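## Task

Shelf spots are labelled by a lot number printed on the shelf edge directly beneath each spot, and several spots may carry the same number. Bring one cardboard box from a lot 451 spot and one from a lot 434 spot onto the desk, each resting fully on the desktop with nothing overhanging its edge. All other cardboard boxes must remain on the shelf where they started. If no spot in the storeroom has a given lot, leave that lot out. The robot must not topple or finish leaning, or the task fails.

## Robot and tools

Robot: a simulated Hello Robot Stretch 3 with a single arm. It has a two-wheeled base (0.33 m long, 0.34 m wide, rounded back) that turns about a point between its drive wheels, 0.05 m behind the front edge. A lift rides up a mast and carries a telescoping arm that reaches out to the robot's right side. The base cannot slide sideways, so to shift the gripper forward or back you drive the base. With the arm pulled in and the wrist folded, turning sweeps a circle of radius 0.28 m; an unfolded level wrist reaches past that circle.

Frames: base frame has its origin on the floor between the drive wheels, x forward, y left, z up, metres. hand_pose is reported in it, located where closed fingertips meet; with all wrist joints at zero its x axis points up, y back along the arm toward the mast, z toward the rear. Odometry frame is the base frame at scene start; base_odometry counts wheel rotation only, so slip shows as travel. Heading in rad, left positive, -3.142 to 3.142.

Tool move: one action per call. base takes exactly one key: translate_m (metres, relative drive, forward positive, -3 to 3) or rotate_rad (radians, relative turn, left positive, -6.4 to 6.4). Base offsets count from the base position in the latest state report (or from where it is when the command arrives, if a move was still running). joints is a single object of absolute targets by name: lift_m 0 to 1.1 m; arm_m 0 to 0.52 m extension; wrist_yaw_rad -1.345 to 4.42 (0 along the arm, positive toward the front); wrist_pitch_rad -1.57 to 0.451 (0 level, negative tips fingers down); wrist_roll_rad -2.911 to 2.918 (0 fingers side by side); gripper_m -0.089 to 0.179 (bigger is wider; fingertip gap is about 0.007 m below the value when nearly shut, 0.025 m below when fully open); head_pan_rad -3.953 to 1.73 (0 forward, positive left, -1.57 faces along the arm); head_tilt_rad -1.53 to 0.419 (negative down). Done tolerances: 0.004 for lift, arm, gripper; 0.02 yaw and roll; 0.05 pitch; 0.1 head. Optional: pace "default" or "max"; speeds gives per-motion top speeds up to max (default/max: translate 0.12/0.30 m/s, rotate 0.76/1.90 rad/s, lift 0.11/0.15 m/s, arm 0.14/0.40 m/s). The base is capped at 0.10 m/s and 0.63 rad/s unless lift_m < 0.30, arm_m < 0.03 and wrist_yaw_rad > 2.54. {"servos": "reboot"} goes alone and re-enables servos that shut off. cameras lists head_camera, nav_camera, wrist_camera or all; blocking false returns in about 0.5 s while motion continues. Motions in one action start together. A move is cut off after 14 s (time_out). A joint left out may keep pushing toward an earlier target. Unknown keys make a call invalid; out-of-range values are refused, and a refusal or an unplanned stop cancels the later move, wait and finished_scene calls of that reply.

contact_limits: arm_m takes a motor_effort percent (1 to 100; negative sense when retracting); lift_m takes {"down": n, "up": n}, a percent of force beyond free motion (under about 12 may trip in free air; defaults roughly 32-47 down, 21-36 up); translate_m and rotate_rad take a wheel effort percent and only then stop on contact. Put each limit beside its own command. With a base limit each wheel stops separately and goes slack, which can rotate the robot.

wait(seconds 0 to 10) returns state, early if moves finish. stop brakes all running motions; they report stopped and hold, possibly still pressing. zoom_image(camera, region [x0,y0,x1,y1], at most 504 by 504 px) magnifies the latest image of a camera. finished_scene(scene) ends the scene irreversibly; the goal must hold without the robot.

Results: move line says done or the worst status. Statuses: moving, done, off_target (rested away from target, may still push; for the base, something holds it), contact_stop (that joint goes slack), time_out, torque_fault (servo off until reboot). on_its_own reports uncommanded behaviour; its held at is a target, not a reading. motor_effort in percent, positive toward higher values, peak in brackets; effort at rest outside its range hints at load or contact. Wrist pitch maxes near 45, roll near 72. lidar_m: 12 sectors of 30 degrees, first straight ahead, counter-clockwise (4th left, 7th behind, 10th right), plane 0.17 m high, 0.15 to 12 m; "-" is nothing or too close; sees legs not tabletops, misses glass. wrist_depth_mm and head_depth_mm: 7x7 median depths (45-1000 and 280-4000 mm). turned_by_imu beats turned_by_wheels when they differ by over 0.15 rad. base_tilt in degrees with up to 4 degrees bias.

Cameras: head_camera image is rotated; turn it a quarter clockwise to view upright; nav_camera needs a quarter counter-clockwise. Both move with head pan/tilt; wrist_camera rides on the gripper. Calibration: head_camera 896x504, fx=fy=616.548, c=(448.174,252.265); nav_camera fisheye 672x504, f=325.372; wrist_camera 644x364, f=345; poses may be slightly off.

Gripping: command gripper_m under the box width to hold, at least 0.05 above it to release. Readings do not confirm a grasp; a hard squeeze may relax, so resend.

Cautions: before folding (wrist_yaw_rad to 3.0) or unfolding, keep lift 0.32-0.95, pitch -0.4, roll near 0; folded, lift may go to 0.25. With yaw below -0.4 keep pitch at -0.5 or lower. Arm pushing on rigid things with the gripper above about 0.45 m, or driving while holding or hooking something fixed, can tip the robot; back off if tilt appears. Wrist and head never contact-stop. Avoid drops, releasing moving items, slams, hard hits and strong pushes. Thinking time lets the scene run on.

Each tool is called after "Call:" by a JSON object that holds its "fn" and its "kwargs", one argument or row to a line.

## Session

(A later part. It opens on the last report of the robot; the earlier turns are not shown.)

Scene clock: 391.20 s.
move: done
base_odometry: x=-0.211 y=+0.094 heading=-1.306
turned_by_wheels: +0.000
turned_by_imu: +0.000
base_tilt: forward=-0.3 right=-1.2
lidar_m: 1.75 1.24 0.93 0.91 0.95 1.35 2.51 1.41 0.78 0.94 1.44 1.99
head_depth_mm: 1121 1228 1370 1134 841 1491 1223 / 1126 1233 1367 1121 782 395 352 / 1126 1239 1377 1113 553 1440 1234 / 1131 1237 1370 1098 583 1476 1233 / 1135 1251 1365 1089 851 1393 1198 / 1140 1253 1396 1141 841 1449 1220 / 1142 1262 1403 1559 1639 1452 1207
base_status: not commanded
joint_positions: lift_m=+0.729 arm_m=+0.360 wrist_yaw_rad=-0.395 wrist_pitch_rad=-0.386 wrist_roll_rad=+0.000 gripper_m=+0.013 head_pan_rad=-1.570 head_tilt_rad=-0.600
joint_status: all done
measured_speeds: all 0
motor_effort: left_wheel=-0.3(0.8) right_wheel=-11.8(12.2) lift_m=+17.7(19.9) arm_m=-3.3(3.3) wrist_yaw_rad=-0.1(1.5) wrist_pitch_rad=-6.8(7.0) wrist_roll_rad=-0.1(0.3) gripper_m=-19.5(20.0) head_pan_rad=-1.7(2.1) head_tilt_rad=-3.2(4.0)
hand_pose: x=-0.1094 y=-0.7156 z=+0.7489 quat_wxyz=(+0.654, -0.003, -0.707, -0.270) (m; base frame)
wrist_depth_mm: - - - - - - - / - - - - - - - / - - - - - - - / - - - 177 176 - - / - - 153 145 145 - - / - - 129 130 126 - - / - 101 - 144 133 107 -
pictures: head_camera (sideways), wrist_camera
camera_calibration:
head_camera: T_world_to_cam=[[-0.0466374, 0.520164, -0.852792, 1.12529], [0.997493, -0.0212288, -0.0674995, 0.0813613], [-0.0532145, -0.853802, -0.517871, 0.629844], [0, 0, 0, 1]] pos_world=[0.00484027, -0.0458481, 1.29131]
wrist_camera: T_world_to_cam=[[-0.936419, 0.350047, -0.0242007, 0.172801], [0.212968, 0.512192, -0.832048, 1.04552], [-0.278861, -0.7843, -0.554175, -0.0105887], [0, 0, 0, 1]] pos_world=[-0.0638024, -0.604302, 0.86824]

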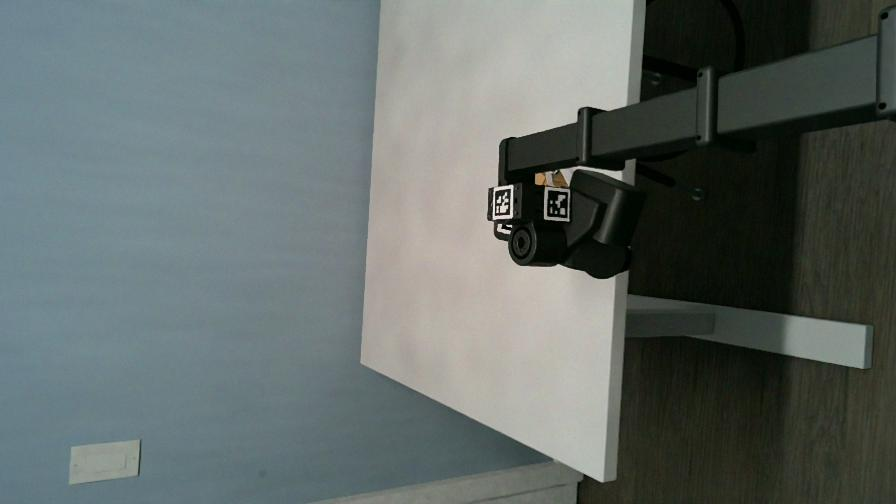

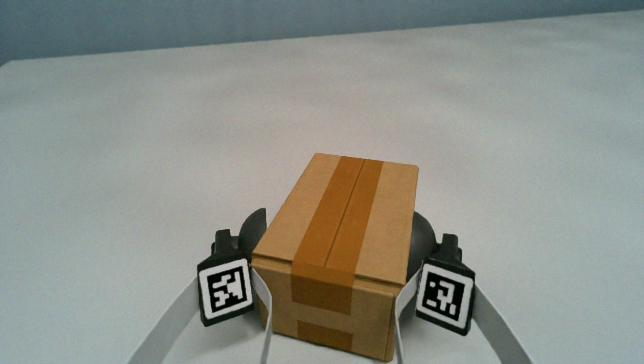

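Call:
{"fn": "move", "kwargs": {
  "joints": {"lift_m": 0.739},
  "speeds": {"lift_m": 0.03}
}}

Call:
{"fn": "move", "kwargs": {
  "joints": {"gripper_m": 0.1}
}}

Call:
{"fn": "move", "kwargs": {
  "joints": {"gripper_m": 0.179},
  "cameras": ["wrist_camera"]
}}

Call:
{"fn": "move", "kwargs": {
  "joints": {"arm_m": 0.03},
  "cameras": ["wrist_camera","head_camera"]
}}

Scene clock: 400.47 s.
move: done
base_odometry: x=-0.211 y=+0.094 heading=-1.306
turned_by_wheels: +0.000
turned_by_imu: +0.000
base_tilt: forward=-0.4 right=-1.2
lidar_m: 1.76 1.24 0.93 0.91 0.96 1.35 2.52 1.41 0.78 0.94 1.44 1.98
head_depth_mm: 1121 1227 1358 1132 843 1460 344 / 1123 1232 1370 1119 781 393 342 / 1128 1238 1370 1108 553 1444 1234 / 1136 1252 1364 1098 586 1465 1229 / 1133 1250 1360 1092 846 1384 1198 / 1142 1253 1393 1133 841 1456 1211 / 1141 1260 1394 1552 1639 1451 1213
base_status: not commanded
joint_positions: lift_m=+0.739 arm_m=+0.360 wrist_yaw_rad=-0.395 wrist_pitch_rad=-0.420 wrist_roll_rad=+0.000 gripper_m=+0.013 head_pan_rad=-1.570 head_tilt_rad=-0.600
joint_status: all done
measured_speeds: all 0
motor_effort: left_wheel=-0.5(1.0) right_wheel=-10.7(11.6) lift_m=+30.8(30.8) arm_m=-7.2(7.7) wrist_yaw_rad=-0.3(1.3) wrist_pitch_rad=-0.4(6.7) wrist_roll_rad=-0.3(0.3) gripper_m=-19.2(19.7) head_pan_rad=-0.9(1.8) head_tilt_rad=-2.1(3.1)
hand_pose: x=-0.1078 y=-0.7117 z=+0.7512 quat_wxyz=(+0.649, +0.009, -0.707, -0.281) (m; base frame)
wrist_depth_mm: - - - - - - - / - - - - - - - / - - - - - - - / - - - 176 174 - - / - - 150 145 144 - - / - - 129 131 126 - - / - 101 - 145 133 107 -
pictures: none

Scene clock: 401.87 s.
move: done
base_odometry: x=-0.211 y=+0.094 heading=-1.306
turned_by_wheels: +0.000
turned_by_imu: +0.000
base_tilt: forward=-0.3 right=-1.3
lidar_m: 1.76 1.24 0.93 0.91 0.96 1.35 2.52 1.41 0.78 0.93 1.44 1.98
head_depth_mm: 1123 1222 1361 1131 842 1458 344 / 1124 1231 1369 1128 779 394 342 / 1127 1235 1372 1111 553 1443 1231 / 1132 1243 1357 1100 587 1469 1232 / 1130 1242 1355 1085 847 1392 1194 / 1136 1250 1382 1132 843 1450 1213 / 1146 1251 1402 1564 1628 1458 1210
base_status: not commanded
joint_positions: lift_m=+0.739 arm_m=+0.360 wrist_yaw_rad=-0.395 wrist_pitch_rad=-0.432 wrist_roll_rad=+0.000 gripper_m=+0.100 head_pan_rad=-1.570 head_tilt_rad=-0.600
joint_status: all done
measured_speeds: all 0
motor_effort: left_wheel=-0.8(1.0) right_wheel=-10.0(11.1) lift_m=+29.0(30.7) arm_m=-8.7(9.2) wrist_yaw_rad=+0.4(1.4) wrist_pitch_rad=+1.8(1.9) wrist_roll_rad=+0.2(0.3) gripper_m=+0.5(78.7) head_pan_rad=-0.5(1.9) head_tilt_rad=-2.4(3.2)
hand_pose: x=-0.1073 y=-0.7104 z=+0.7486 quat_wxyz=(+0.648, +0.013, -0.707, -0.285) (m; base frame)
wrist_depth_mm: - - - - - - - / - - - - - - - / - - - - - - - / - - - 170 170 - - / - - 147 143 143 - - / - - 135 130 127 - - / - - - 147 - 117 -
pictures: none

Scene clock: 403.20 s.
move: done
base_odometry: x=-0.211 y=+0.094 heading=-1.306
turned_by_wheels: +0.000
turned_by_imu: +0.000
base_tilt: forward=-0.4 right=-1.2
lidar_m: 1.75 1.24 0.93 0.91 0.95 1.35 2.52 1.41 0.78 0.94 1.45 1.99
head_depth_mm: 1123 1231 1364 1141 840 1457 343 / 1126 1232 1367 1122 781 394 342 / 1124 1234 1371 1111 555 1433 1235 / 1133 1245 1362 1104 587 1477 1234 / 1135 1242 1368 1088 848 1392 1196 / 1140 1253 1392 1136 840 1460 1222 / 1148 1255 1403 1569 1631 1449 1215
base_status: not commanded
joint_positions: lift_m=+0.739 arm_m=+0.360 wrist_yaw_rad=-0.395 wrist_pitch_rad=-0.432 wrist_roll_rad=+0.000 gripper_m=+0.179 head_pan_rad=-1.570 head_tilt_rad=-0.600
joint_status: all done
measured_speeds: all 0
motor_effort: left_wheel=-0.4(1.0) right_wheel=-9.7(11.1) lift_m=+28.3(29.4) arm_m=-10.9(11.2) wrist_yaw_rad=-1.0(1.4) wrist_pitch_rad=+1.7(1.9) wrist_roll_rad=-0.3(0.3) gripper_m=+0.9(83.0) head_pan_rad=-0.7(1.5) head_tilt_rad=-2.3(3.1)
hand_pose: x=-0.1073 y=-0.7104 z=+0.7486 quat_wxyz=(+0.648, +0.013, -0.707, -0.285) (m; base frame)
wrist_depth_mm: - - - - - - - / - - - - - - - / - - - - - - - / - - - 171 170 - - / - 143 - 142 142 - - / - 126 - 130 125 - - / - - - 146 - - 105
pictures: wrist_camera
camera_calibration:
wrist_camera: T_world_to_cam=[[-0.935958, 0.351155, -0.0259481, 0.175075], [0.227495, 0.54682, -0.805751, 1.04853], [-0.268754, -0.760052, -0.591686, 0.0403633], [0, 0, 0, 1]] pos_world=[-0.0638246, -0.604155, 0.873277]

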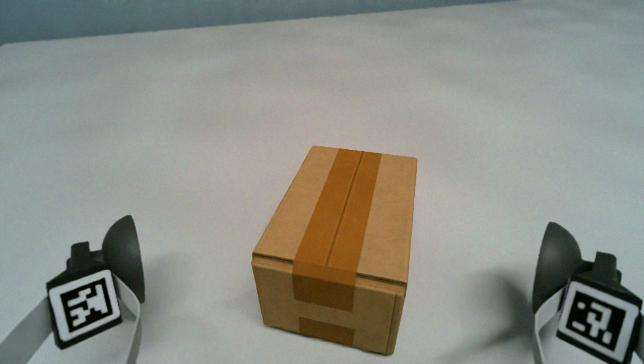

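Scene clock: 406.83 s.
move: done
base_odometry: x=-0.211 y=+0.094 heading=-1.306
turned_by_wheels: +0.000
turned_by_imu: +0.000
base_tilt: forward=-0.3 right=-1.2
lidar_m: 1.76 1.24 0.93 0.91 0.96 1.35 2.51 1.41 0.78 0.94 1.44 1.98
head_depth_mm: 1116 1235 1364 1133 845 1505 1225 / 1122 1239 1365 1121 834 1446 1218 / 1130 1243 1373 1110 817 1475 387 / 1130 1237 1359 1103 854 1472 1172 / 1142 1255 1362 1090 848 1385 1193 / 1138 1257 1388 1137 842 1447 1221 / 1147 1257 1397 1571 1641 1446 1211
base_status: not commanded
joint_positions: lift_m=+0.739 arm_m=+0.030 wrist_yaw_rad=-0.395 wrist_pitch_rad=-0.432 wrist_roll_rad=+0.000 gripper_m=+0.179 head_pan_rad=-1.570 head_tilt_rad=-0.600
joint_status: all done
measured_speeds: all 0
motor_effort: left_wheel=-0.5(1.0) right_wheel=-9.8(11.0) lift_m=+25.5(28.3) arm_m=-12.7(14.6) wrist_yaw_rad=-0.3(1.2) wrist_pitch_rad=+1.8(2.0) wrist_roll_rad=-0.1(0.4) gripper_m=+0.4(1.4) head_pan_rad=-1.2(1.4) head_tilt_rad=-2.5(3.1)
hand_pose: x=-0.1072 y=-0.3803 z=+0.7484 quat_wxyz=(+0.648, +0.013, -0.707, -0.285) (m; base frame)
wrist_depth_mm: - - 404 - - - - / - - 398 - - - - / - - - - - - - / - - - - - - - / - 801 - - - - - / 123 142 - - - - - / 888 886 905 918 906 885 105
pictures: head_camera (sideways), wrist_camera
camera_calibration:
head_camera: T_world_to_cam=[[-0.0466374, 0.520164, -0.852792, 1.12529], [0.997493, -0.0212288, -0.0674995, 0.0813613], [-0.0532145, -0.853802, -0.517871, 0.629844], [0, 0, 0, 1]] pos_world=[0.00484027, -0.0458481, 1.29131]
wrist_camera: T_world_to_cam=[[-0.93594, 0.351201, -0.0259795, 0.0592324], [0.227683, 0.547187, -0.805448, 0.867845], [-0.268658, -0.759766, -0.592097, 0.291564], [0, 0, 0, 1]] pos_world=[-0.0638249, -0.274156, 0.873177]

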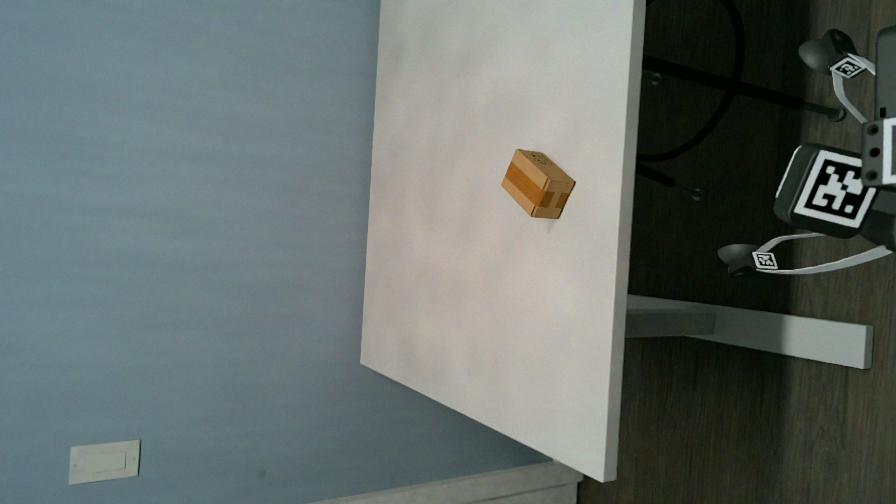

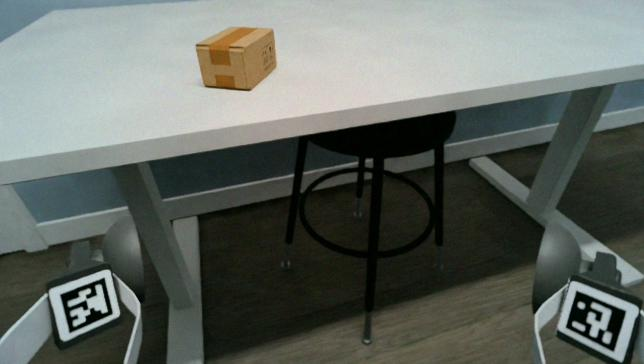

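Call:
{"fn": "move", "kwargs": {
  "joints": {"wrist_pitch_rad": -0.4, "gripper_m": 0.05}
}}

Call:
{"fn": "move", "kwargs": {
  "joints": {"wrist_yaw_rad": 3.0}
}}

Call:
{"fn": "move", "kwargs": {
  "base": {"translate_m": -1.95},
  "joints": {"lift_m": 0.28, "head_pan_rad": -3.1, "head_tilt_rad": -0.3},
  "pace": "max",
  "cameras": ["nav_camera"]
}}

Call:
{"fn": "move", "kwargs": {
  "base": {"rotate_rad": 1.598},
  "joints": {"head_pan_rad": -0.5, "head_tilt_rad": -0.3},
  "pace": "max",
  "cameras": ["nav_camera", "head_camera"]
}}

Scene clock: 437.53 s.
move: done
base_odometry: x=-0.211 y=+0.094 heading=-1.306
turned_by_wheels: +0.000
turned_by_imu: +0.000
base_tilt: forward=-0.4 right=-1.3
lidar_m: 1.75 1.24 0.93 0.91 0.96 1.35 2.51 1.42 0.78 0.94 1.45 1.99
head_depth_mm: 1119 1231 1353 1134 841 1496 1249 / 1124 1233 1369 1122 835 1461 1180 / 1128 1239 1371 1109 817 1476 385 / 1134 1238 1365 1110 854 1473 1203 / 1139 1248 1358 1090 846 1384 1200 / 1139 1245 1380 1134 839 1455 1223 / 1150 1260 1400 1565 1629 1454 1206
base_status: not commanded
joint_positions: lift_m=+0.739 arm_m=+0.030 wrist_yaw_rad=-0.395 wrist_pitch_rad=-0.421 wrist_roll_rad=+0.000 gripper_m=+0.050 head_pan_rad=-1.570 head_tilt_rad=-0.600
joint_status: all done
measured_speeds: all 0
motor_effort: left_wheel=-0.4(1.0) right_wheel=-10.2(11.3) lift_m=+26.3(26.9) arm_m=-7.7(9.8) wrist_yaw_rad=-1.0(1.6) wrist_pitch_rad=+3.4(3.7) wrist_roll_rad=+0.1(0.3) gripper_m=+0.1(82.6) head_pan_rad=-0.3(0.6) head_tilt_rad=-1.3(2.1)
hand_pose: x=-0.1078 y=-0.3817 z=+0.7510 quat_wxyz=(+0.649, +0.009, -0.707, -0.281) (m; base frame)
wrist_depth_mm: - - 433 - - - - / - - 402 - - - - / - - - - - - - / - - - - - - - / - - - - - - - / - - 127 - 125 - - / 932 99 891 916 891 907 895
pictures: none

Scene clock: 440.23 s.
move: done
base_odometry: x=-0.211 y=+0.094 heading=-1.306
turned_by_wheels: +0.000
turned_by_imu: +0.000
base_tilt: forward=-0.2 right=-1.3
lidar_m: 1.75 1.24 0.93 0.91 0.95 1.35 2.51 1.41 0.78 0.94 1.44 1.99
head_depth_mm: 1123 1227 1370 1131 844 1490 1245 / 1128 1228 1369 1125 835 1440 1210 / 1123 1239 1371 1113 819 1472 1232 / 1128 1245 1353 1100 850 1466 1234 / 1140 1251 1368 1095 850 1389 1194 / 1137 1255 1395 1138 838 1455 1225 / 1145 1255 1403 1572 1644 1450 1212
base_status: not commanded
joint_positions: lift_m=+0.739 arm_m=+0.030 wrist_yaw_rad=+2.997 wrist_pitch_rad=-0.421 wrist_roll_rad=+0.000 gripper_m=+0.050 head_pan_rad=-1.570 head_tilt_rad=-0.600
joint_status: all done
measured_speeds: all 0
motor_effort: left_wheel=-0.1(1.1) right_wheel=-10.3(11.2) lift_m=+30.5(31.7) arm_m=-4.8(7.8) wrist_yaw_rad=+2.0(5.6) wrist_pitch_rad=+3.3(3.5) wrist_roll_rad=+0.1(0.3) gripper_m=-0.1(1.0) head_pan_rad=+0.1(1.1) head_tilt_rad=-1.2(2.0)
hand_pose: x=+0.0111 y=+0.0468 z=+0.7511 quat_wxyz=(+0.198, +0.700, +0.097, +0.679) (m; base frame)
wrist_depth_mm: - 162 181 - 917 - - / - 181 206 - - - - / - - - - - - - / - - - - - - - / - - 234 - - - - / - - 127 - 125 - - / 916 99 337 913 881 906 899
pictures: none

Scene clock: 450.13 s.
move: done
base_odometry: x=-0.721 y=+1.976 heading=-1.306
turned_by_wheels: +0.000
turned_by_imu: -0.002
base_tilt: forward=-0.3 right=-1.3
lidar_m: 3.31 1.35 1.08 1.99 0.80 0.60 0.59 0.62 0.87 1.29 1.18 1.55
head_depth_mm: 484 506 528 556 585 616 655 / 488 508 533 559 590 623 658 / 490 512 537 565 594 629 665 / 494 517 541 569 601 632 671 / 497 520 546 574 606 639 679 / 500 524 549 579 610 645 684 / 505 527 553 583 615 652 690
base_status: done
joint_positions: lift_m=+0.280 arm_m=+0.030 wrist_yaw_rad=+2.997 wrist_pitch_rad=-0.419 wrist_roll_rad=+0.000 gripper_m=+0.050 head_pan_rad=-3.100 head_tilt_rad=-0.300
joint_status: all done
measured_speeds: all 0
motor_effort: left_wheel=+1.4(9.8) right_wheel=-9.0(18.2) lift_m=+30.3(31.3) arm_m=+4.9(5.3) wrist_yaw_rad=+1.8(3.6) wrist_pitch_rad=+3.1(3.3) wrist_roll_rad=+0.0(0.4) gripper_m=+0.3(1.0) head_pan_rad=+3.5(6.7) head_tilt_rad=-2.7(7.3)
hand_pose: x=+0.0110 y=+0.0470 z=+0.2924 quat_wxyz=(+0.197, +0.700, +0.097, +0.680) (m; base frame)
wrist_depth_mm: - 162 - - - - - / - 179 - - - - - / 798 822 851 896 900 868 869 / 721 695 652 710 697 698 689 / 604 600 234 580 581 577 573 / 510 313 127 307 125 497 486 / 274 99 265 268 422 430 428
pictures: nav_camera (sideways)
camera_calibration:
nav_camera: T_world_to_cam=[[-0.269627, -0.0283012, 0.962549, -1.20811], [-0.0559935, 0.998338, 0.0136687, 0.0326964], [-0.961336, -0.050211, -0.270763, 0.311453], [0, 0, 0, 1]] pos_world=[-0.0244971, -0.0511946, 1.24675]

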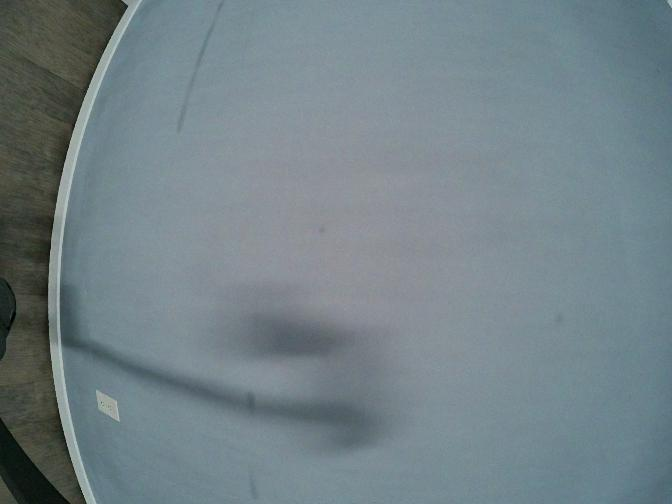

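Scene clock: 452.60 s.
move: done
base_odometry: x=-0.721 y=+1.976 heading=+0.292
turned_by_wheels: +1.598
turned_by_imu: +1.567
base_tilt: forward=-0.3 right=-1.2
lidar_m: 1.93 0.79 0.60 0.58 0.61 0.87 1.30 1.18 1.81 3.26 1.34 1.08
head_depth_mm: 1097 1156 1239 1326 1415 1535 1568 / 1040 1093 1160 1236 1315 1409 1477 / 983 1036 1094 1157 1224 1313 1415 / 931 977 1030 1084 1157 1221 1300 / 1078 1125 1177 1232 1293 1365 1400 / 2157 2221 2344 2453 2541 1980 1528 / 2038 2131 2211 2337 2443 1975 1522
base_status: done
joint_positions: lift_m=+0.280 arm_m=+0.030 wrist_yaw_rad=+2.997 wrist_pitch_rad=-0.419 wrist_roll_rad=+0.000 gripper_m=+0.050 head_pan_rad=-0.492 head_tilt_rad=-0.300
joint_status: all done
measured_speeds: translate_m=+0.000 rotate_rad=+0.000 lift_m=+0.000 arm_m=+0.000 wrist_yaw_rad=+0.000 wrist_pitch_rad=+0.000 wrist_roll_rad=+0.000 head_pan_rad=-0.024 head_tilt_rad=+0.000
motor_effort: left_wheel=-5.4(14.8) right_wheel=+6.6(14.9) lift_m=+29.1(30.5) arm_m=-7.7(7.9) wrist_yaw_rad=+1.4(3.8) wrist_pitch_rad=+2.9(3.2) wrist_roll_rad=+0.0(0.3) gripper_m=+0.4(1.1) head_pan_rad=-3.1(5.5) head_tilt_rad=-2.0(7.1)
hand_pose: x=+0.0110 y=+0.0470 z=+0.2924 quat_wxyz=(+0.197, +0.700, +0.097, +0.680) (m; base frame)
wrist_depth_mm: 590 163 588 603 615 618 624 / 615 180 631 - - - - / - 194 201 - - - - / 706 675 231 702 696 692 691 / 601 596 234 586 576 572 573 / 510 313 127 307 125 492 490 / 273 99 265 269 423 431 427
pictures: head_camera (sideways), nav_camera (sideways)
camera_calibration:
head_camera: T_world_to_cam=[[-0.238069, 0.0750043, -0.968348, 1.2773], [0.506833, 0.860092, -0.0579862, 0.0720118], [0.828519, -0.504596, -0.242776, 0.2665], [0, 0, 0, 1]] pos_world=[0.0467867, -0.0232648, 1.30574]
nav_camera: T_world_to_cam=[[0.246584, -0.112701, 0.962546, -1.21125], [-0.459311, -0.88817, 0.0136734, 0.0351458], [0.853364, -0.44548, -0.270773, 0.300395], [0, 0, 0, 1]] pos_world=[0.0584726, 0.028526, 1.24675]

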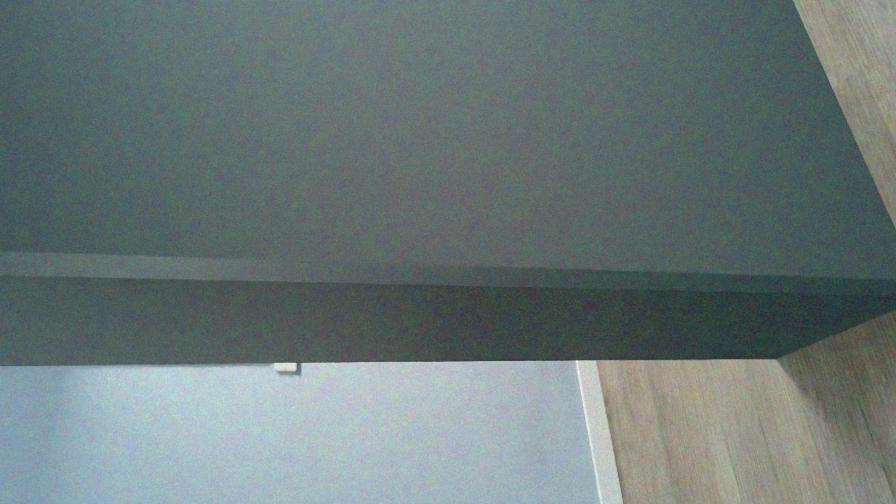

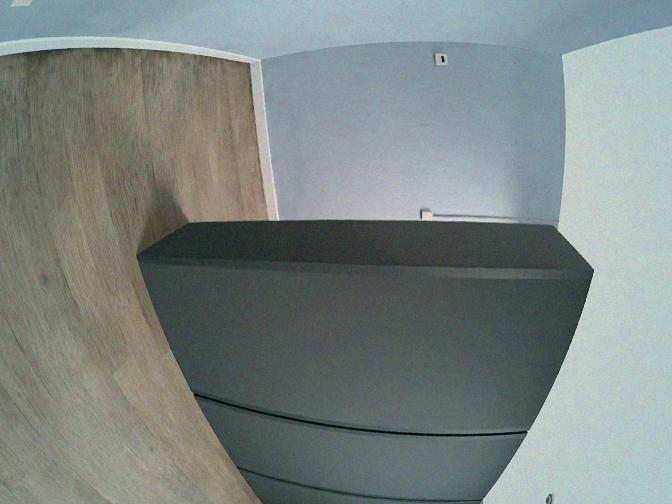

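Call:
{"fn": "move", "kwargs": {
  "joints": {"head_pan_rad": 0.0, "head_tilt_rad": -0.4},
  "pace": "max",
  "cameras": ["nav_camera", "head_camera"]
}}

Scene clock: 477.17 s.
move: done
base_odometry: x=-0.721 y=+1.976 heading=+0.292
turned_by_wheels: +0.000
turned_by_imu: +0.000
base_tilt: forward=-0.3 right=-1.2
lidar_m: 1.93 0.80 0.60 0.59 0.62 0.87 1.30 1.18 1.81 3.26 1.34 1.08
head_depth_mm: 2042 2161 2245 1354 1318 1273 1288 / 2048 2168 2332 2489 2441 1723 1425 / 2063 2174 2326 2497 2434 1780 1409 / 2067 2196 2348 2511 2409 1769 1398 / 2087 2213 2339 2545 2369 1741 1390 / 1986 2057 2139 2227 2155 1744 1390 / 1439 1478 1511 1547 1592 1610 1390
base_status: not commanded
joint_positions: lift_m=+0.280 arm_m=+0.030 wrist_yaw_rad=+2.997 wrist_pitch_rad=-0.419 wrist_roll_rad=+0.000 gripper_m=+0.050 head_pan_rad=+0.009 head_tilt_rad=-0.400
joint_status: all done
measured_speeds: all 0
motor_effort: left_wheel=-5.8(6.1) right_wheel=+6.1(7.2) lift_m=+28.6(29.2) arm_m=-13.1(13.4) wrist_yaw_rad=+1.0(2.4) wrist_pitch_rad=+3.1(3.2) wrist_roll_rad=-0.2(0.3) gripper_m=+0.4(0.8) head_pan_rad=+1.6(4.7) head_tilt_rad=-3.9(7.0)
hand_pose: x=+0.0110 y=+0.0470 z=+0.2924 quat_wxyz=(+0.197, +0.700, +0.097, +0.680) (m; base frame)
wrist_depth_mm: 581 162 593 606 623 618 628 / 628 180 624 - - - - / - 195 202 - - - - / 697 670 230 704 710 697 693 / 603 591 235 587 579 580 573 / 508 313 126 307 125 500 492 / 273 99 264 269 423 433 429
pictures: head_camera (sideways), nav_camera (sideways)
camera_calibration:
head_camera: T_world_to_cam=[[-0.340151, -0.0492541, -0.93908, 1.23964], [0.0262372, 0.997742, -0.0618344, 0.0799877], [0.940005, -0.0456719, -0.338091, 0.389814], [0, 0, 0, 1]] pos_world=[0.0531396, -0.000946207, 1.30086]
nav_camera: T_world_to_cam=[[0.365122, 0.020187, 0.930741, -1.1705], [0.0242959, -0.999631, 0.0121501, 0.0341786], [0.930643, 0.0181769, -0.365478, 0.423203], [0, 0, 0, 1]] pos_world=[0.0326943, 0.0501023, 1.24369]

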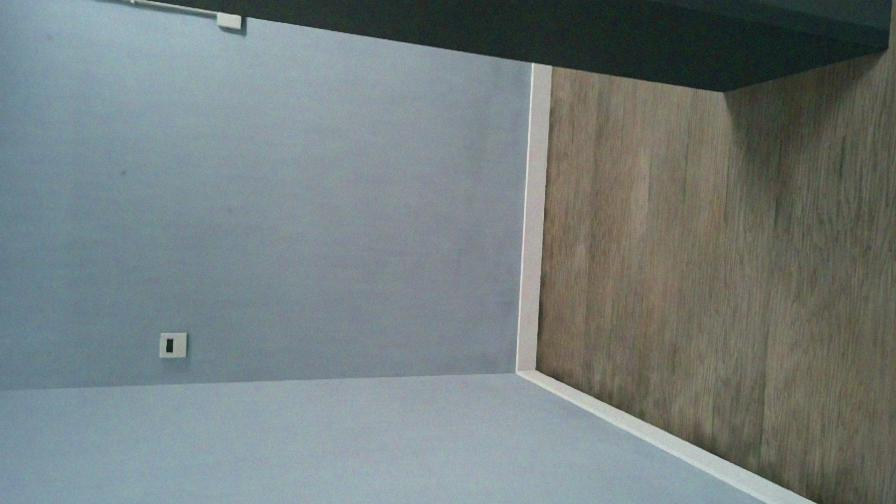

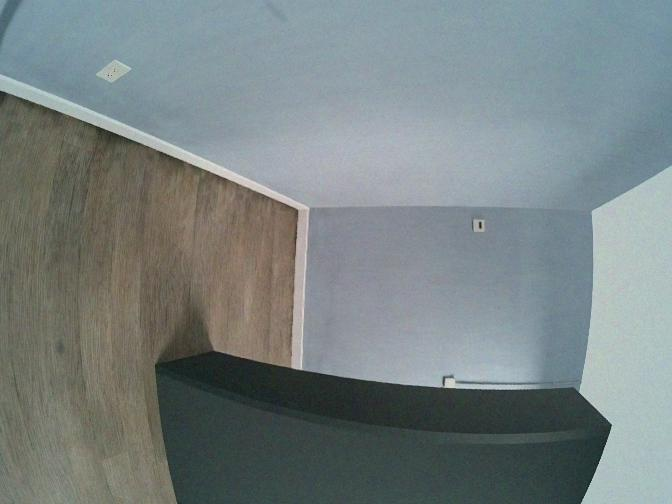

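Call:
{"fn": "move", "kwargs": {
  "base": {"translate_m": 2.06},
  "joints": {"head_pan_rad": -1.8, "head_tilt_rad": -0.3},
  "pace": "max",
  "cameras": ["nav_camera", "head_camera"]
}}

Scene clock: 498.03 s.
move: done
base_odometry: x=+1.252 y=+2.568 heading=+0.292
turned_by_wheels: +0.000
turned_by_imu: +0.001
base_tilt: forward=-0.4 right=-1.2
lidar_m: 0.41 0.43 0.50 0.49 0.51 0.73 2.35 0.80 1.52 1.35 0.56 0.42
head_depth_mm: 1321 1365 1455 1388 1601 1219 1428 / 1360 1374 1457 1502 1561 1682 1498 / 2680 2197 2325 2407 2300 1938 1542 / 3082 3091 3175 3348 2718 2014 1545 / 3144 3860 - - 2897 1989 1536 / 3186 3766 - - 2851 1993 1533 / 2815 2981 2924 2861 2536 1981 1520
base_status: done
joint_positions: lift_m=+0.280 arm_m=+0.030 wrist_yaw_rad=+2.997 wrist_pitch_rad=-0.419 wrist_roll_rad=+0.000 gripper_m=+0.050 head_pan_rad=-1.800 head_tilt_rad=-0.300
joint_status: all done
measured_speeds: all 0
motor_effort: left_wheel=-0.4(13.6) right_wheel=+3.5(13.2) lift_m=+26.7(28.2) arm_m=-9.5(13.1) wrist_yaw_rad=+1.5(3.3) wrist_pitch_rad=+3.1(3.2) wrist_roll_rad=+0.1(0.4) gripper_m=+0.4(1.1) head_pan_rad=+3.2(4.9) head_tilt_rad=+4.6(8.4)
hand_pose: x=+0.0110 y=+0.0470 z=+0.2924 quat_wxyz=(+0.197, +0.700, +0.097, +0.680) (m; base frame)
wrist_depth_mm: 497 162 501 514 522 532 493 / 538 181 542 560 572 578 496 / 590 577 589 613 623 618 497 / - 223 225 652 671 663 501 / 605 598 233 581 581 580 491 / 510 314 127 308 125 491 474 / 272 99 263 268 423 429 426
pictures: head_camera (sideways), nav_camera (sideways)
camera_calibration:
head_camera: T_world_to_cam=[[0.0104605, 0.248794, -0.9685, 1.27596], [0.962178, -0.266178, -0.0579851, 0.0692476], [-0.272219, -0.931263, -0.242169, 0.272374], [0, 0, 0, 1]] pos_world=[-0.00583019, -0.0453674, 1.30574]
nav_camera: T_world_to_cam=[[-0.0446949, -0.266911, 0.962684, -1.20972], [-0.976966, 0.212958, 0.0136861, 0.0383524], [-0.208664, -0.939898, -0.270281, 0.306316], [0, 0, 0, 1]] pos_world=[0.0473175, -0.0431509, 1.24685]

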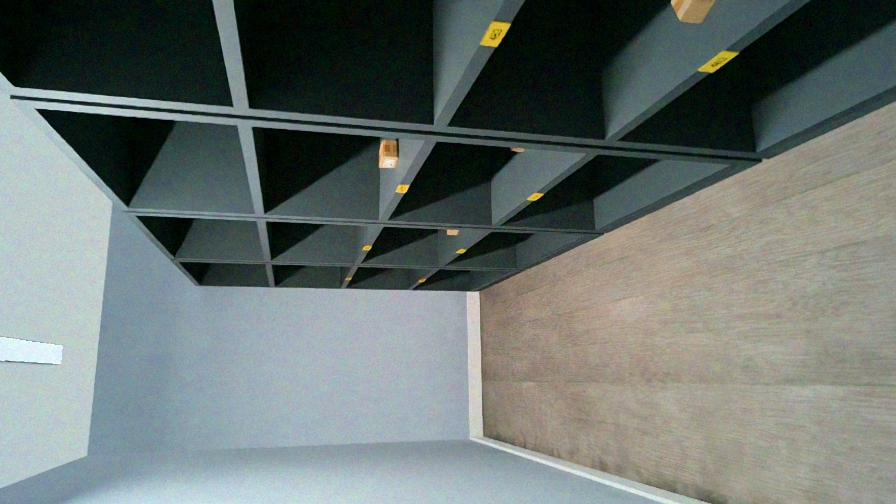

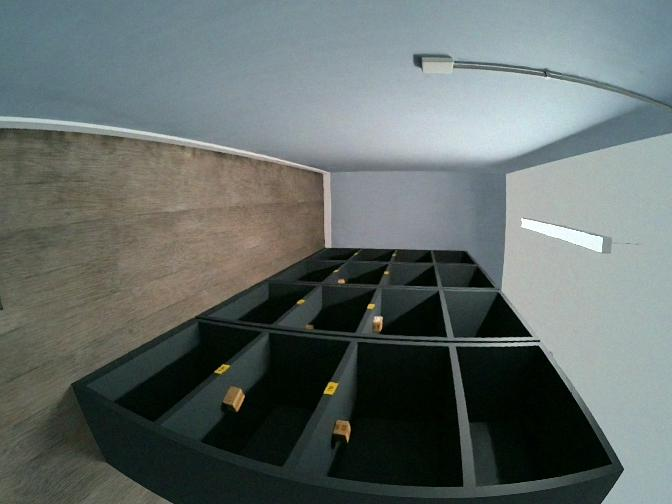

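Call:
{"fn": "zoom_image", "kwargs": {
  "camera": "head_camera",
  "region": [470, 10, 530, 60]
}}

Call:
{"fn": "zoom_image", "kwargs": {
  "camera": "head_camera",
  "region": [690, 40, 750, 85]
}}

Call:
{"fn": "zoom_image", "kwargs": {
  "camera": "head_camera",
  "region": [375, 135, 425, 200]
}}

Call:
{"fn": "zoom_image", "kwargs": {
  "camera": "head_camera",
  "region": [510, 180, 560, 215]
}}

Call:
{"fn": "zoom_image", "kwargs": {
  "camera": "head_camera",
  "region": [335, 220, 475, 300]
}}

Scaled by 8.400 from the camera's 896x504 image, which has a finer 1280x720 frame.

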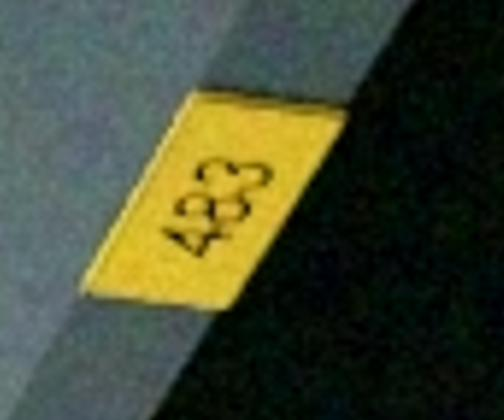

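Scaled by 8.400 from the camera's 896x504 image, which has a finer 1280x720 frame.

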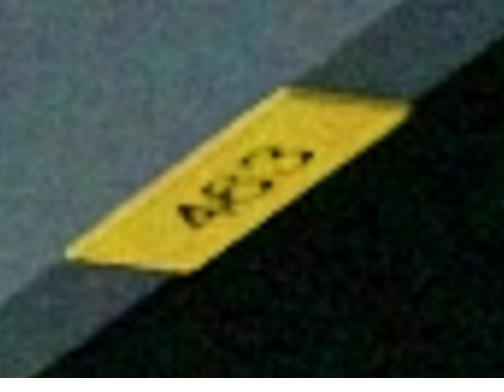

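Scaled by 7.754 from the camera's 896x504 image, which has a finer 1280x720 frame.

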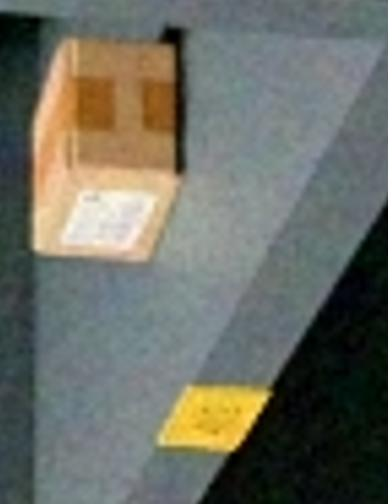

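Scaled by 10.080 from the camera's 896x504 image, which has a finer 1280x720 frame.

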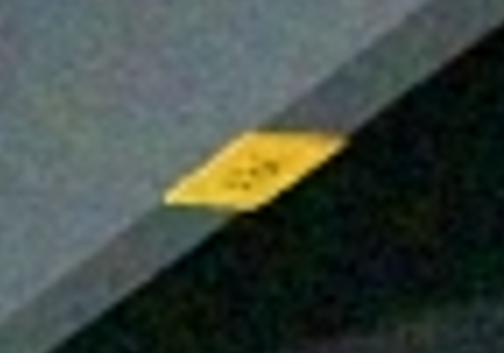

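Scaled by 3.600 from the camera's 896x504 image, which has a finer 1280x720 frame.

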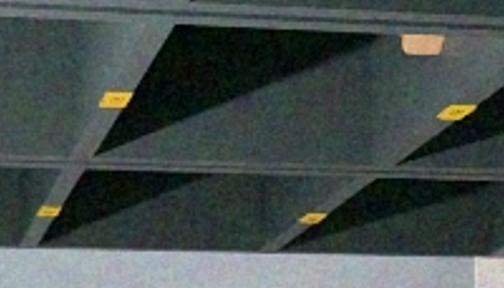

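Call:
{"fn": "move", "kwargs": {
  "base": {"rotate_rad": -1.598},
  "pace": "max"
}}

Call:
{"fn": "move", "kwargs": {
  "base": {"translate_m": 1.4},
  "joints": {"head_pan_rad": -1.1, "head_tilt_rad": -0.4},
  "pace": "max",
  "cameras": ["nav_camera", "head_camera"]
}}

Call:
{"fn": "zoom_image", "kwargs": {
  "camera": "head_camera",
  "region": [350, 0, 850, 504]
}}

Scene clock: 523.37 s.
move: done
base_odometry: x=+1.252 y=+2.568 heading=-1.306
turned_by_wheels: -1.598
turned_by_imu: -1.567
base_tilt: forward=-0.3 right=-1.2
lidar_m: 1.38 0.56 0.42 0.41 0.43 0.50 0.49 0.51 0.73 2.26 0.80 1.53
head_depth_mm: 877 877 884 886 892 903 906 / 1096 1105 1117 1120 1130 1134 1147 / 1473 1497 1503 1520 1530 1556 1459 / 2240 2283 2298 2347 2372 1963 1544 / 2905 3001 3158 3337 2850 1996 1526 / 2828 2976 3076 3274 2854 1972 1518 / 2738 2926 3005 3189 2795 1958 1514
base_status: done
joint_positions: lift_m=+0.280 arm_m=+0.030 wrist_yaw_rad=+2.997 wrist_pitch_rad=-0.419 wrist_roll_rad=+0.000 gripper_m=+0.050 head_pan_rad=-1.800 head_tilt_rad=-0.300
joint_status: not commanded
measured_speeds: all 0
motor_effort: left_wheel=+4.6(14.3) right_wheel=-8.2(15.1) lift_m=+25.5(26.2) arm_m=-12.6(13.2) wrist_yaw_rad=+1.6(3.0) wrist_pitch_rad=+2.9(3.1) wrist_roll_rad=-0.2(0.3) gripper_m=+0.4(0.9) head_pan_rad=+2.4(3.2) head_tilt_rad=+4.4(5.8)
hand_pose: x=+0.0110 y=+0.0470 z=+0.2924 quat_wxyz=(+0.197, +0.700, +0.097, +0.680) (m; base frame)
wrist_depth_mm: 428 162 430 445 451 460 470 / 464 181 472 483 487 503 514 / 507 503 509 532 533 543 541 / 552 224 224 - - - - / 574 573 235 565 567 576 577 / 507 311 127 307 125 497 498 / 273 99 264 269 423 431 431
pictures: none

Scene clock: 529.43 s.
move: done
base_odometry: x=+1.618 y=+1.217 heading=-1.306
turned_by_wheels: +0.000
turned_by_imu: +0.000
base_tilt: forward=-0.3 right=-1.2
lidar_m: 1.18 0.48 0.36 0.35 0.37 0.52 1.65 1.05 1.14 0.65 1.16 1.16
head_depth_mm: 647 957 1001 633 672 710 768 / 662 1005 1066 943 1201 1058 835 / 686 1059 1126 932 1266 1062 921 / 1021 1116 1191 921 1337 1047 1251 / 1077 1193 1277 909 1407 1048 1315 / 1137 1233 1318 1055 1401 1119 1309 / 1031 1104 1170 1154 1273 1327 1310
base_status: done
joint_positions: lift_m=+0.280 arm_m=+0.030 wrist_yaw_rad=+2.997 wrist_pitch_rad=-0.419 wrist_roll_rad=+0.000 gripper_m=+0.050 head_pan_rad=-1.100 head_tilt_rad=-0.400
joint_status: all done
measured_speeds: all 0
motor_effort: left_wheel=+6.5(15.8) right_wheel=+0.5(10.9) lift_m=+23.4(25.7) arm_m=-6.5(12.7) wrist_yaw_rad=+0.3(3.2) wrist_pitch_rad=+3.0(3.2) wrist_roll_rad=+0.2(0.4) gripper_m=+0.2(0.9) head_pan_rad=-3.0(5.3) head_tilt_rad=-3.8(7.5)
hand_pose: x=+0.0110 y=+0.0470 z=+0.2924 quat_wxyz=(+0.197, +0.700, +0.097, +0.680) (m; base frame)
wrist_depth_mm: 375 162 381 390 400 403 409 / 410 180 414 428 430 441 448 / 444 442 451 470 476 489 490 / 485 485 486 513 526 527 542 / 530 537 234 538 537 560 551 / 509 312 126 306 125 490 487 / 273 99 264 269 421 430 430
pictures: head_camera (sideways), nav_camera (sideways)
camera_calibration:
head_camera: T_world_to_cam=[[-0.195711, 0.282386, -0.939125, 1.2388], [0.904732, 0.421472, -0.0618105, 0.0745668], [0.378361, -0.861754, -0.337971, 0.39313], [0, 0, 0, 1]] pos_world=[0.0262377, -0.0424656, 1.30086]
nav_camera: T_world_to_cam=[[0.180833, -0.31772, 0.930781, -1.1694], [-0.883924, -0.467473, 0.0121586, 0.0397202], [0.431252, -0.824938, -0.365374, 0.426183], [0, 0, 0, 1]] pos_world=[0.0627829, -0.00139808, 1.24369]

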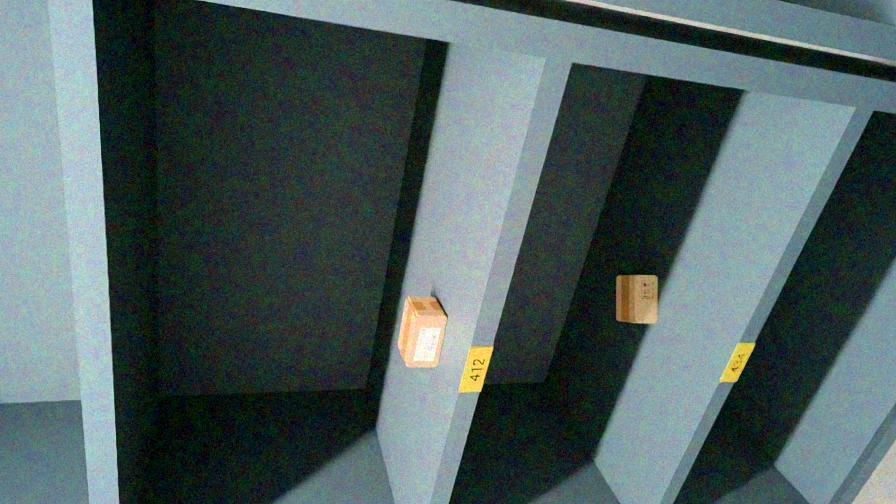

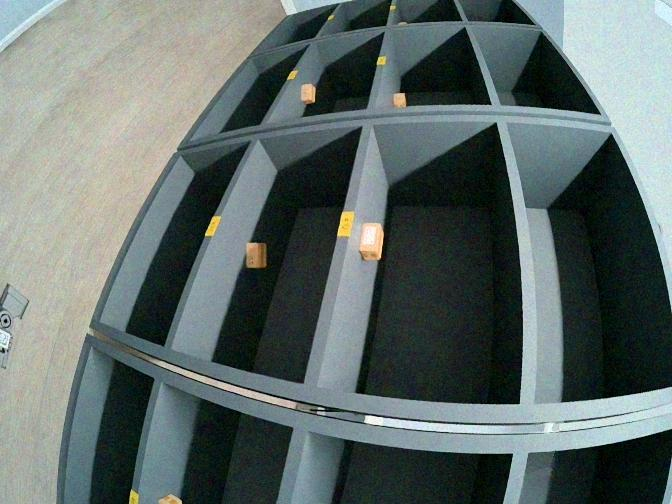

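Scaled by 1.000.

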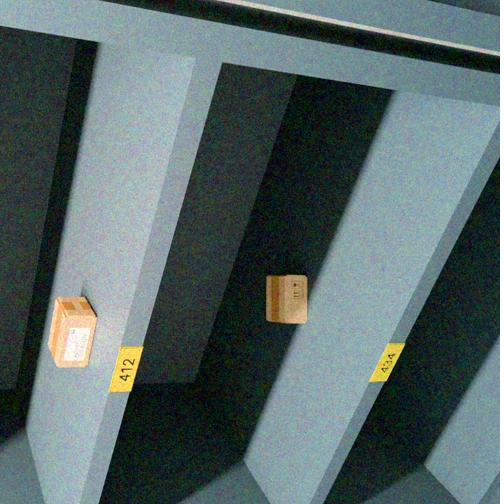

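Call:
{"fn": "zoom_image", "kwargs": {
  "camera": "head_camera",
  "region": [715, 335, 765, 390]
}}

Call:
{"fn": "zoom_image", "kwargs": {
  "camera": "head_camera",
  "region": [590, 260, 690, 340]
}}

Scaled by 9.164 from the camera's 896x504 image, which has a finer 1280x720 frame.

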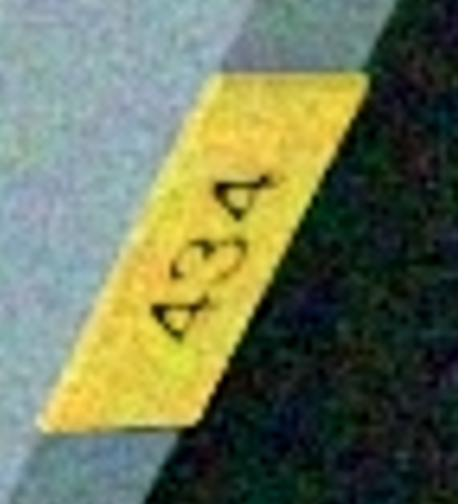

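Scaled by 5.040 from the camera's 896x504 image, which has a finer 1280x720 frame.

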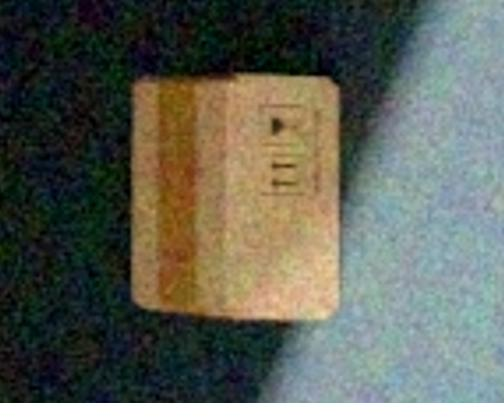

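Call:
{"fn": "move", "kwargs": {
  "base": {"rotate_rad": -0.2},
  "pace": "max"
}}

Call:
{"fn": "move", "kwargs": {
  "base": {"translate_m": 0.51},
  "pace": "max"
}}

Call:
{"fn": "move", "kwargs": {
  "base": {"rotate_rad": 0.2},
  "joints": {"lift_m": 0.6, "head_pan_rad": -1.53, "head_tilt_rad": -0.5},
  "pace": "max",
  "cameras": ["head_camera"]
}}

Call:
{"fn": "move", "kwargs": {
  "joints": {"wrist_yaw_rad": 0}
}}

Call:
{"fn": "move", "kwargs": {
  "joints": {"wrist_pitch_rad": -0.3, "gripper_m": 0.179, "arm_m": 0.1},
  "cameras": ["wrist_camera"]
}}

Scene clock: 555.93 s.
move: done
base_odometry: x=+1.618 y=+1.217 heading=-1.506
turned_by_wheels: -0.200
turned_by_imu: -0.195
base_tilt: forward=-0.3 right=-1.2
lidar_m: 2.00 0.60 0.39 0.35 0.35 0.44 0.88 1.89 1.05 0.65 0.66 1.15
head_depth_mm: 515 560 979 957 717 1069 846 / 535 568 599 636 695 958 828 / 680 991 1054 794 710 843 843 / 699 1029 1097 916 1251 1054 912 / 721 1070 1138 905 1291 1047 1246 / 742 1105 1183 895 1339 1039 1275 / 768 1145 1228 874 1384 1035 1310
base_status: done
joint_positions: lift_m=+0.280 arm_m=+0.030 wrist_yaw_rad=+2.997 wrist_pitch_rad=-0.419 wrist_roll_rad=+0.000 gripper_m=+0.050 head_pan_rad=-1.100 head_tilt_rad=-0.400
joint_status: not commanded
measured_speeds: all 0
motor_effort: left_wheel=+6.4(13.6) right_wheel=-9.4(13.6) lift_m=+24.3(24.4) arm_m=-3.1(3.9) wrist_yaw_rad=+1.3(2.4) wrist_pitch_rad=+3.1(3.2) wrist_roll_rad=+0.0(0.3) gripper_m=+0.6(0.6) head_pan_rad=-3.3(3.6) head_tilt_rad=-2.7(4.0)
hand_pose: x=+0.0110 y=+0.0470 z=+0.2924 quat_wxyz=(+0.197, +0.700, +0.097, +0.680) (m; base frame)
wrist_depth_mm: 340 162 377 403 429 463 497 / 364 180 407 439 474 505 534 / 393 400 440 482 511 537 - / 425 444 470 528 548 - 664 / 461 483 234 548 539 573 574 / 485 312 126 307 125 493 487 / 274 99 263 268 424 429 428
pictures: none

Scene clock: 558.97 s.
move: done
base_odometry: x=+1.651 y=+0.708 heading=-1.506
turned_by_wheels: +0.000
turned_by_imu: +0.000
base_tilt: forward=-0.4 right=-1.1
lidar_m: 1.50 0.73 0.47 0.43 0.43 0.54 1.08 1.44 0.69 0.96 0.76 0.73
head_depth_mm: 489 868 922 949 636 1070 849 / 497 894 952 945 666 1069 846 / 506 925 981 937 662 1061 840 / 519 959 1015 920 697 1054 838 / 607 965 1026 911 1105 1049 857 / 625 788 829 830 896 963 906 / 600 656 684 716 752 829 893
base_status: done
joint_positions: lift_m=+0.280 arm_m=+0.030 wrist_yaw_rad=+2.998 wrist_pitch_rad=-0.419 wrist_roll_rad=+0.000 gripper_m=+0.050 head_pan_rad=-1.100 head_tilt_rad=-0.400
joint_status: not commanded
measured_speeds: all 0
motor_effort: left_wheel=+1.4(14.5) right_wheel=+6.2(11.4) lift_m=+28.4(28.5) arm_m=-1.9(3.6) wrist_yaw_rad=-0.1(3.1) wrist_pitch_rad=+3.1(3.2) wrist_roll_rad=-0.2(0.3) gripper_m=+0.4(0.9) head_pan_rad=-2.6(3.3) head_tilt_rad=-2.5(3.8)
hand_pose: x=+0.0110 y=+0.0470 z=+0.2924 quat_wxyz=(+0.197, +0.700, +0.097, +0.680) (m; base frame)
wrist_depth_mm: 403 162 445 480 509 535 - / 430 181 483 517 534 - - / 467 473 522 - - - - / 503 525 225 - 655 666 686 / 533 554 234 588 583 577 570 / 507 314 127 307 125 495 496 / 274 99 263 269 426 427 430
pictures: none

Scene clock: 561.90 s.
move: done
base_odometry: x=+1.651 y=+0.708 heading=-1.306
turned_by_wheels: +0.200
turned_by_imu: +0.197
base_tilt: forward=-0.3 right=-1.2
lidar_m: 1.43 0.59 0.44 0.43 0.45 0.64 2.03 1.40 0.70 1.03 0.73 1.50
head_depth_mm: 828 890 968 737 1141 966 853 / 830 900 972 726 1157 955 1147 / 839 905 972 720 1163 951 1138 / 845 917 983 680 1172 947 1131 / 850 919 986 695 1172 940 1156 / 856 929 993 695 1177 937 1157 / 863 935 984 689 1106 932 1153
base_status: done
joint_positions: lift_m=+0.600 arm_m=+0.030 wrist_yaw_rad=+2.998 wrist_pitch_rad=-0.419 wrist_roll_rad=+0.000 gripper_m=+0.050 head_pan_rad=-1.531 head_tilt_rad=-0.502
joint_status: all done
measured_speeds: all 0
motor_effort: left_wheel=-6.9(13.8) right_wheel=+7.8(13.2) lift_m=+27.5(33.9) arm_m=-1.3(2.2) wrist_yaw_rad=+1.3(3.7) wrist_pitch_rad=+3.0(3.1) wrist_roll_rad=-0.1(0.3) gripper_m=+0.4(0.9) head_pan_rad=+3.4(4.7) head_tilt_rad=-0.6(6.5)
hand_pose: x=+0.0110 y=+0.0470 z=+0.6125 quat_wxyz=(+0.197, +0.700, +0.097, +0.680) (m; base frame)
wrist_depth_mm: 446 162 449 460 469 473 487 / 487 181 487 503 509 522 523 / 528 516 527 541 545 - - / - - 224 - - - - / - - 234 - 148 - - / - - 127 - 124 829 - / 767 99 340 764 751 759 756
pictures: head_camera (sideways)
camera_calibration:
head_camera: T_world_to_cam=[[-0.0635332, 0.431786, -0.899736, 1.18662], [0.997821, 0.011395, -0.0649908, 0.0781855], [-0.0178096, -0.901904, -0.431569, 0.517383], [0, 0, 0, 1]] pos_world=[0.00658918, -0.0466273, 1.29601]

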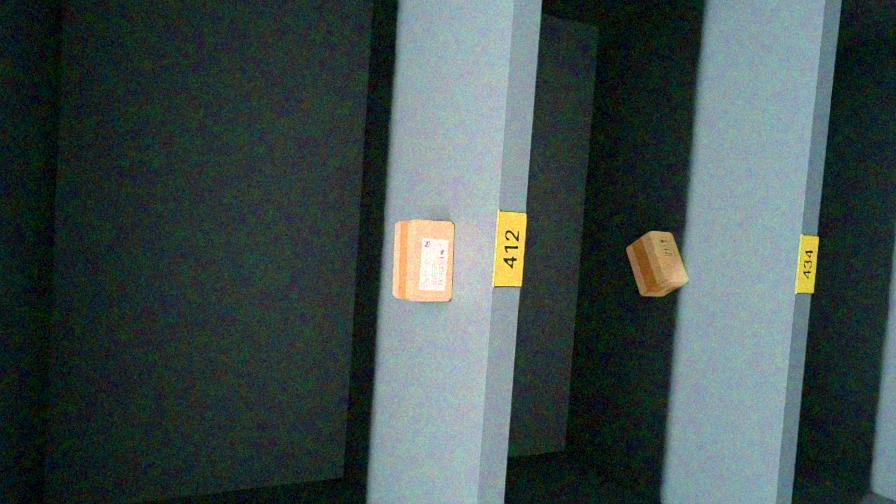

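Scene clock: 564.40 s.
move: done
base_odometry: x=+1.651 y=+0.708 heading=-1.306
turned_by_wheels: +0.000
turned_by_imu: +0.000
base_tilt: forward=-0.3 right=-1.2
lidar_m: 1.44 0.59 0.44 0.43 0.45 0.64 2.03 1.40 0.69 1.03 0.73 1.50
head_depth_mm: 828 891 969 735 1139 961 849 / 833 900 969 727 1157 963 1146 / 838 906 973 720 1164 950 1145 / 845 914 983 680 1176 946 1142 / 851 920 994 693 1168 943 1163 / 854 927 992 695 1176 940 1155 / 863 935 987 689 1109 932 1152
base_status: not commanded
joint_positions: lift_m=+0.600 arm_m=+0.030 wrist_yaw_rad=+0.003 wrist_pitch_rad=-0.419 wrist_roll_rad=+0.000 gripper_m=+0.050 head_pan_rad=-1.530 head_tilt_rad=-0.502
joint_status: all done
measured_speeds: all 0
motor_effort: left_wheel=-6.9(7.3) right_wheel=+7.9(8.9) lift_m=+23.5(27.9) arm_m=-1.3(2.0) wrist_yaw_rad=-2.3(6.9) wrist_pitch_rad=+3.1(3.1) wrist_roll_rad=-0.1(0.4) gripper_m=+0.8(0.8) head_pan_rad=+3.8(4.2) head_tilt_rad=+2.6(2.9)
hand_pose: x=-0.0208 y=-0.3993 z=+0.6125 quat_wxyz=(+0.692, +0.148, -0.691, -0.146) (m; base frame)
wrist_depth_mm: 497 - - - - - - / 498 - - 511 511 537 530 / 446 443 442 437 429 427 423 / 396 382 379 368 356 354 350 / 506 - 165 - 148 - - / - - 126 - 124 - - / 601 99 - - - - -
pictures: none

Scene clock: 566.23 s.
move: done
base_odometry: x=+1.651 y=+0.708 heading=-1.306
turned_by_wheels: +0.000
turned_by_imu: +0.000
base_tilt: forward=-0.2 right=-1.1
lidar_m: 1.44 0.59 0.44 0.43 0.45 0.64 2.03 1.40 0.69 1.03 0.73 1.50
head_depth_mm: 824 893 971 738 1130 963 852 / 831 899 972 730 1150 959 848 / 837 904 971 720 1160 949 843 / 843 911 978 682 1169 947 839 / 852 916 992 694 1168 940 1133 / 856 928 995 697 1175 938 1158 / 864 938 983 691 1113 935 1152
base_status: not commanded
joint_positions: lift_m=+0.600 arm_m=+0.100 wrist_yaw_rad=+0.003 wrist_pitch_rad=-0.321 wrist_roll_rad=+0.000 gripper_m=+0.179 head_pan_rad=-1.530 head_tilt_rad=-0.501
joint_status: all done
measured_speeds: all 0
motor_effort: left_wheel=-7.0(7.3) right_wheel=+7.8(8.7) lift_m=+27.3(27.3) arm_m=+13.0(14.7) wrist_yaw_rad=-2.9(4.8) wrist_pitch_rad=+3.4(6.8) wrist_roll_rad=-0.1(0.3) gripper_m=+0.9(84.0) head_pan_rad=+3.7(4.2) head_tilt_rad=+4.2(4.7)
hand_pose: x=-0.0208 y=-0.4805 z=+0.6349 quat_wxyz=(+0.698, +0.114, -0.697, -0.112) (m; base frame)
wrist_depth_mm: 492 - - - - - 587 / 492 - - - - - - / 504 535 534 463 521 521 520 / 428 427 421 418 419 416 414 / 340 336 337 335 332 333 332 / 119 141 319 308 298 296 283 / - - - - - - 105
pictures: wrist_camera
camera_calibration:
wrist_camera: T_world_to_cam=[[-0.998874, -0.0421485, -0.021781, -0.0205777], [-0.00220066, 0.499758, -0.866162, 0.822533], [0.0473927, -0.865139, -0.499288, 0.0684691], [0, 0, 0, 1]] pos_world=[-0.0219893, -0.3527, 0.746185]

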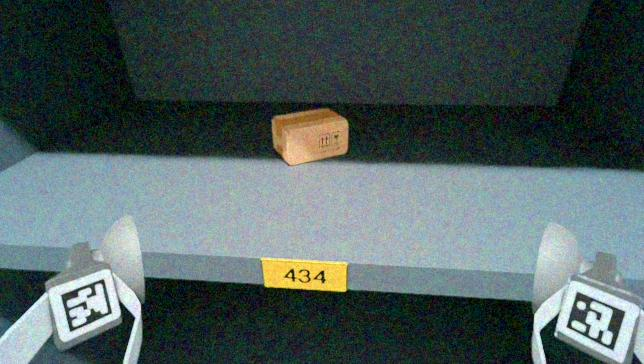

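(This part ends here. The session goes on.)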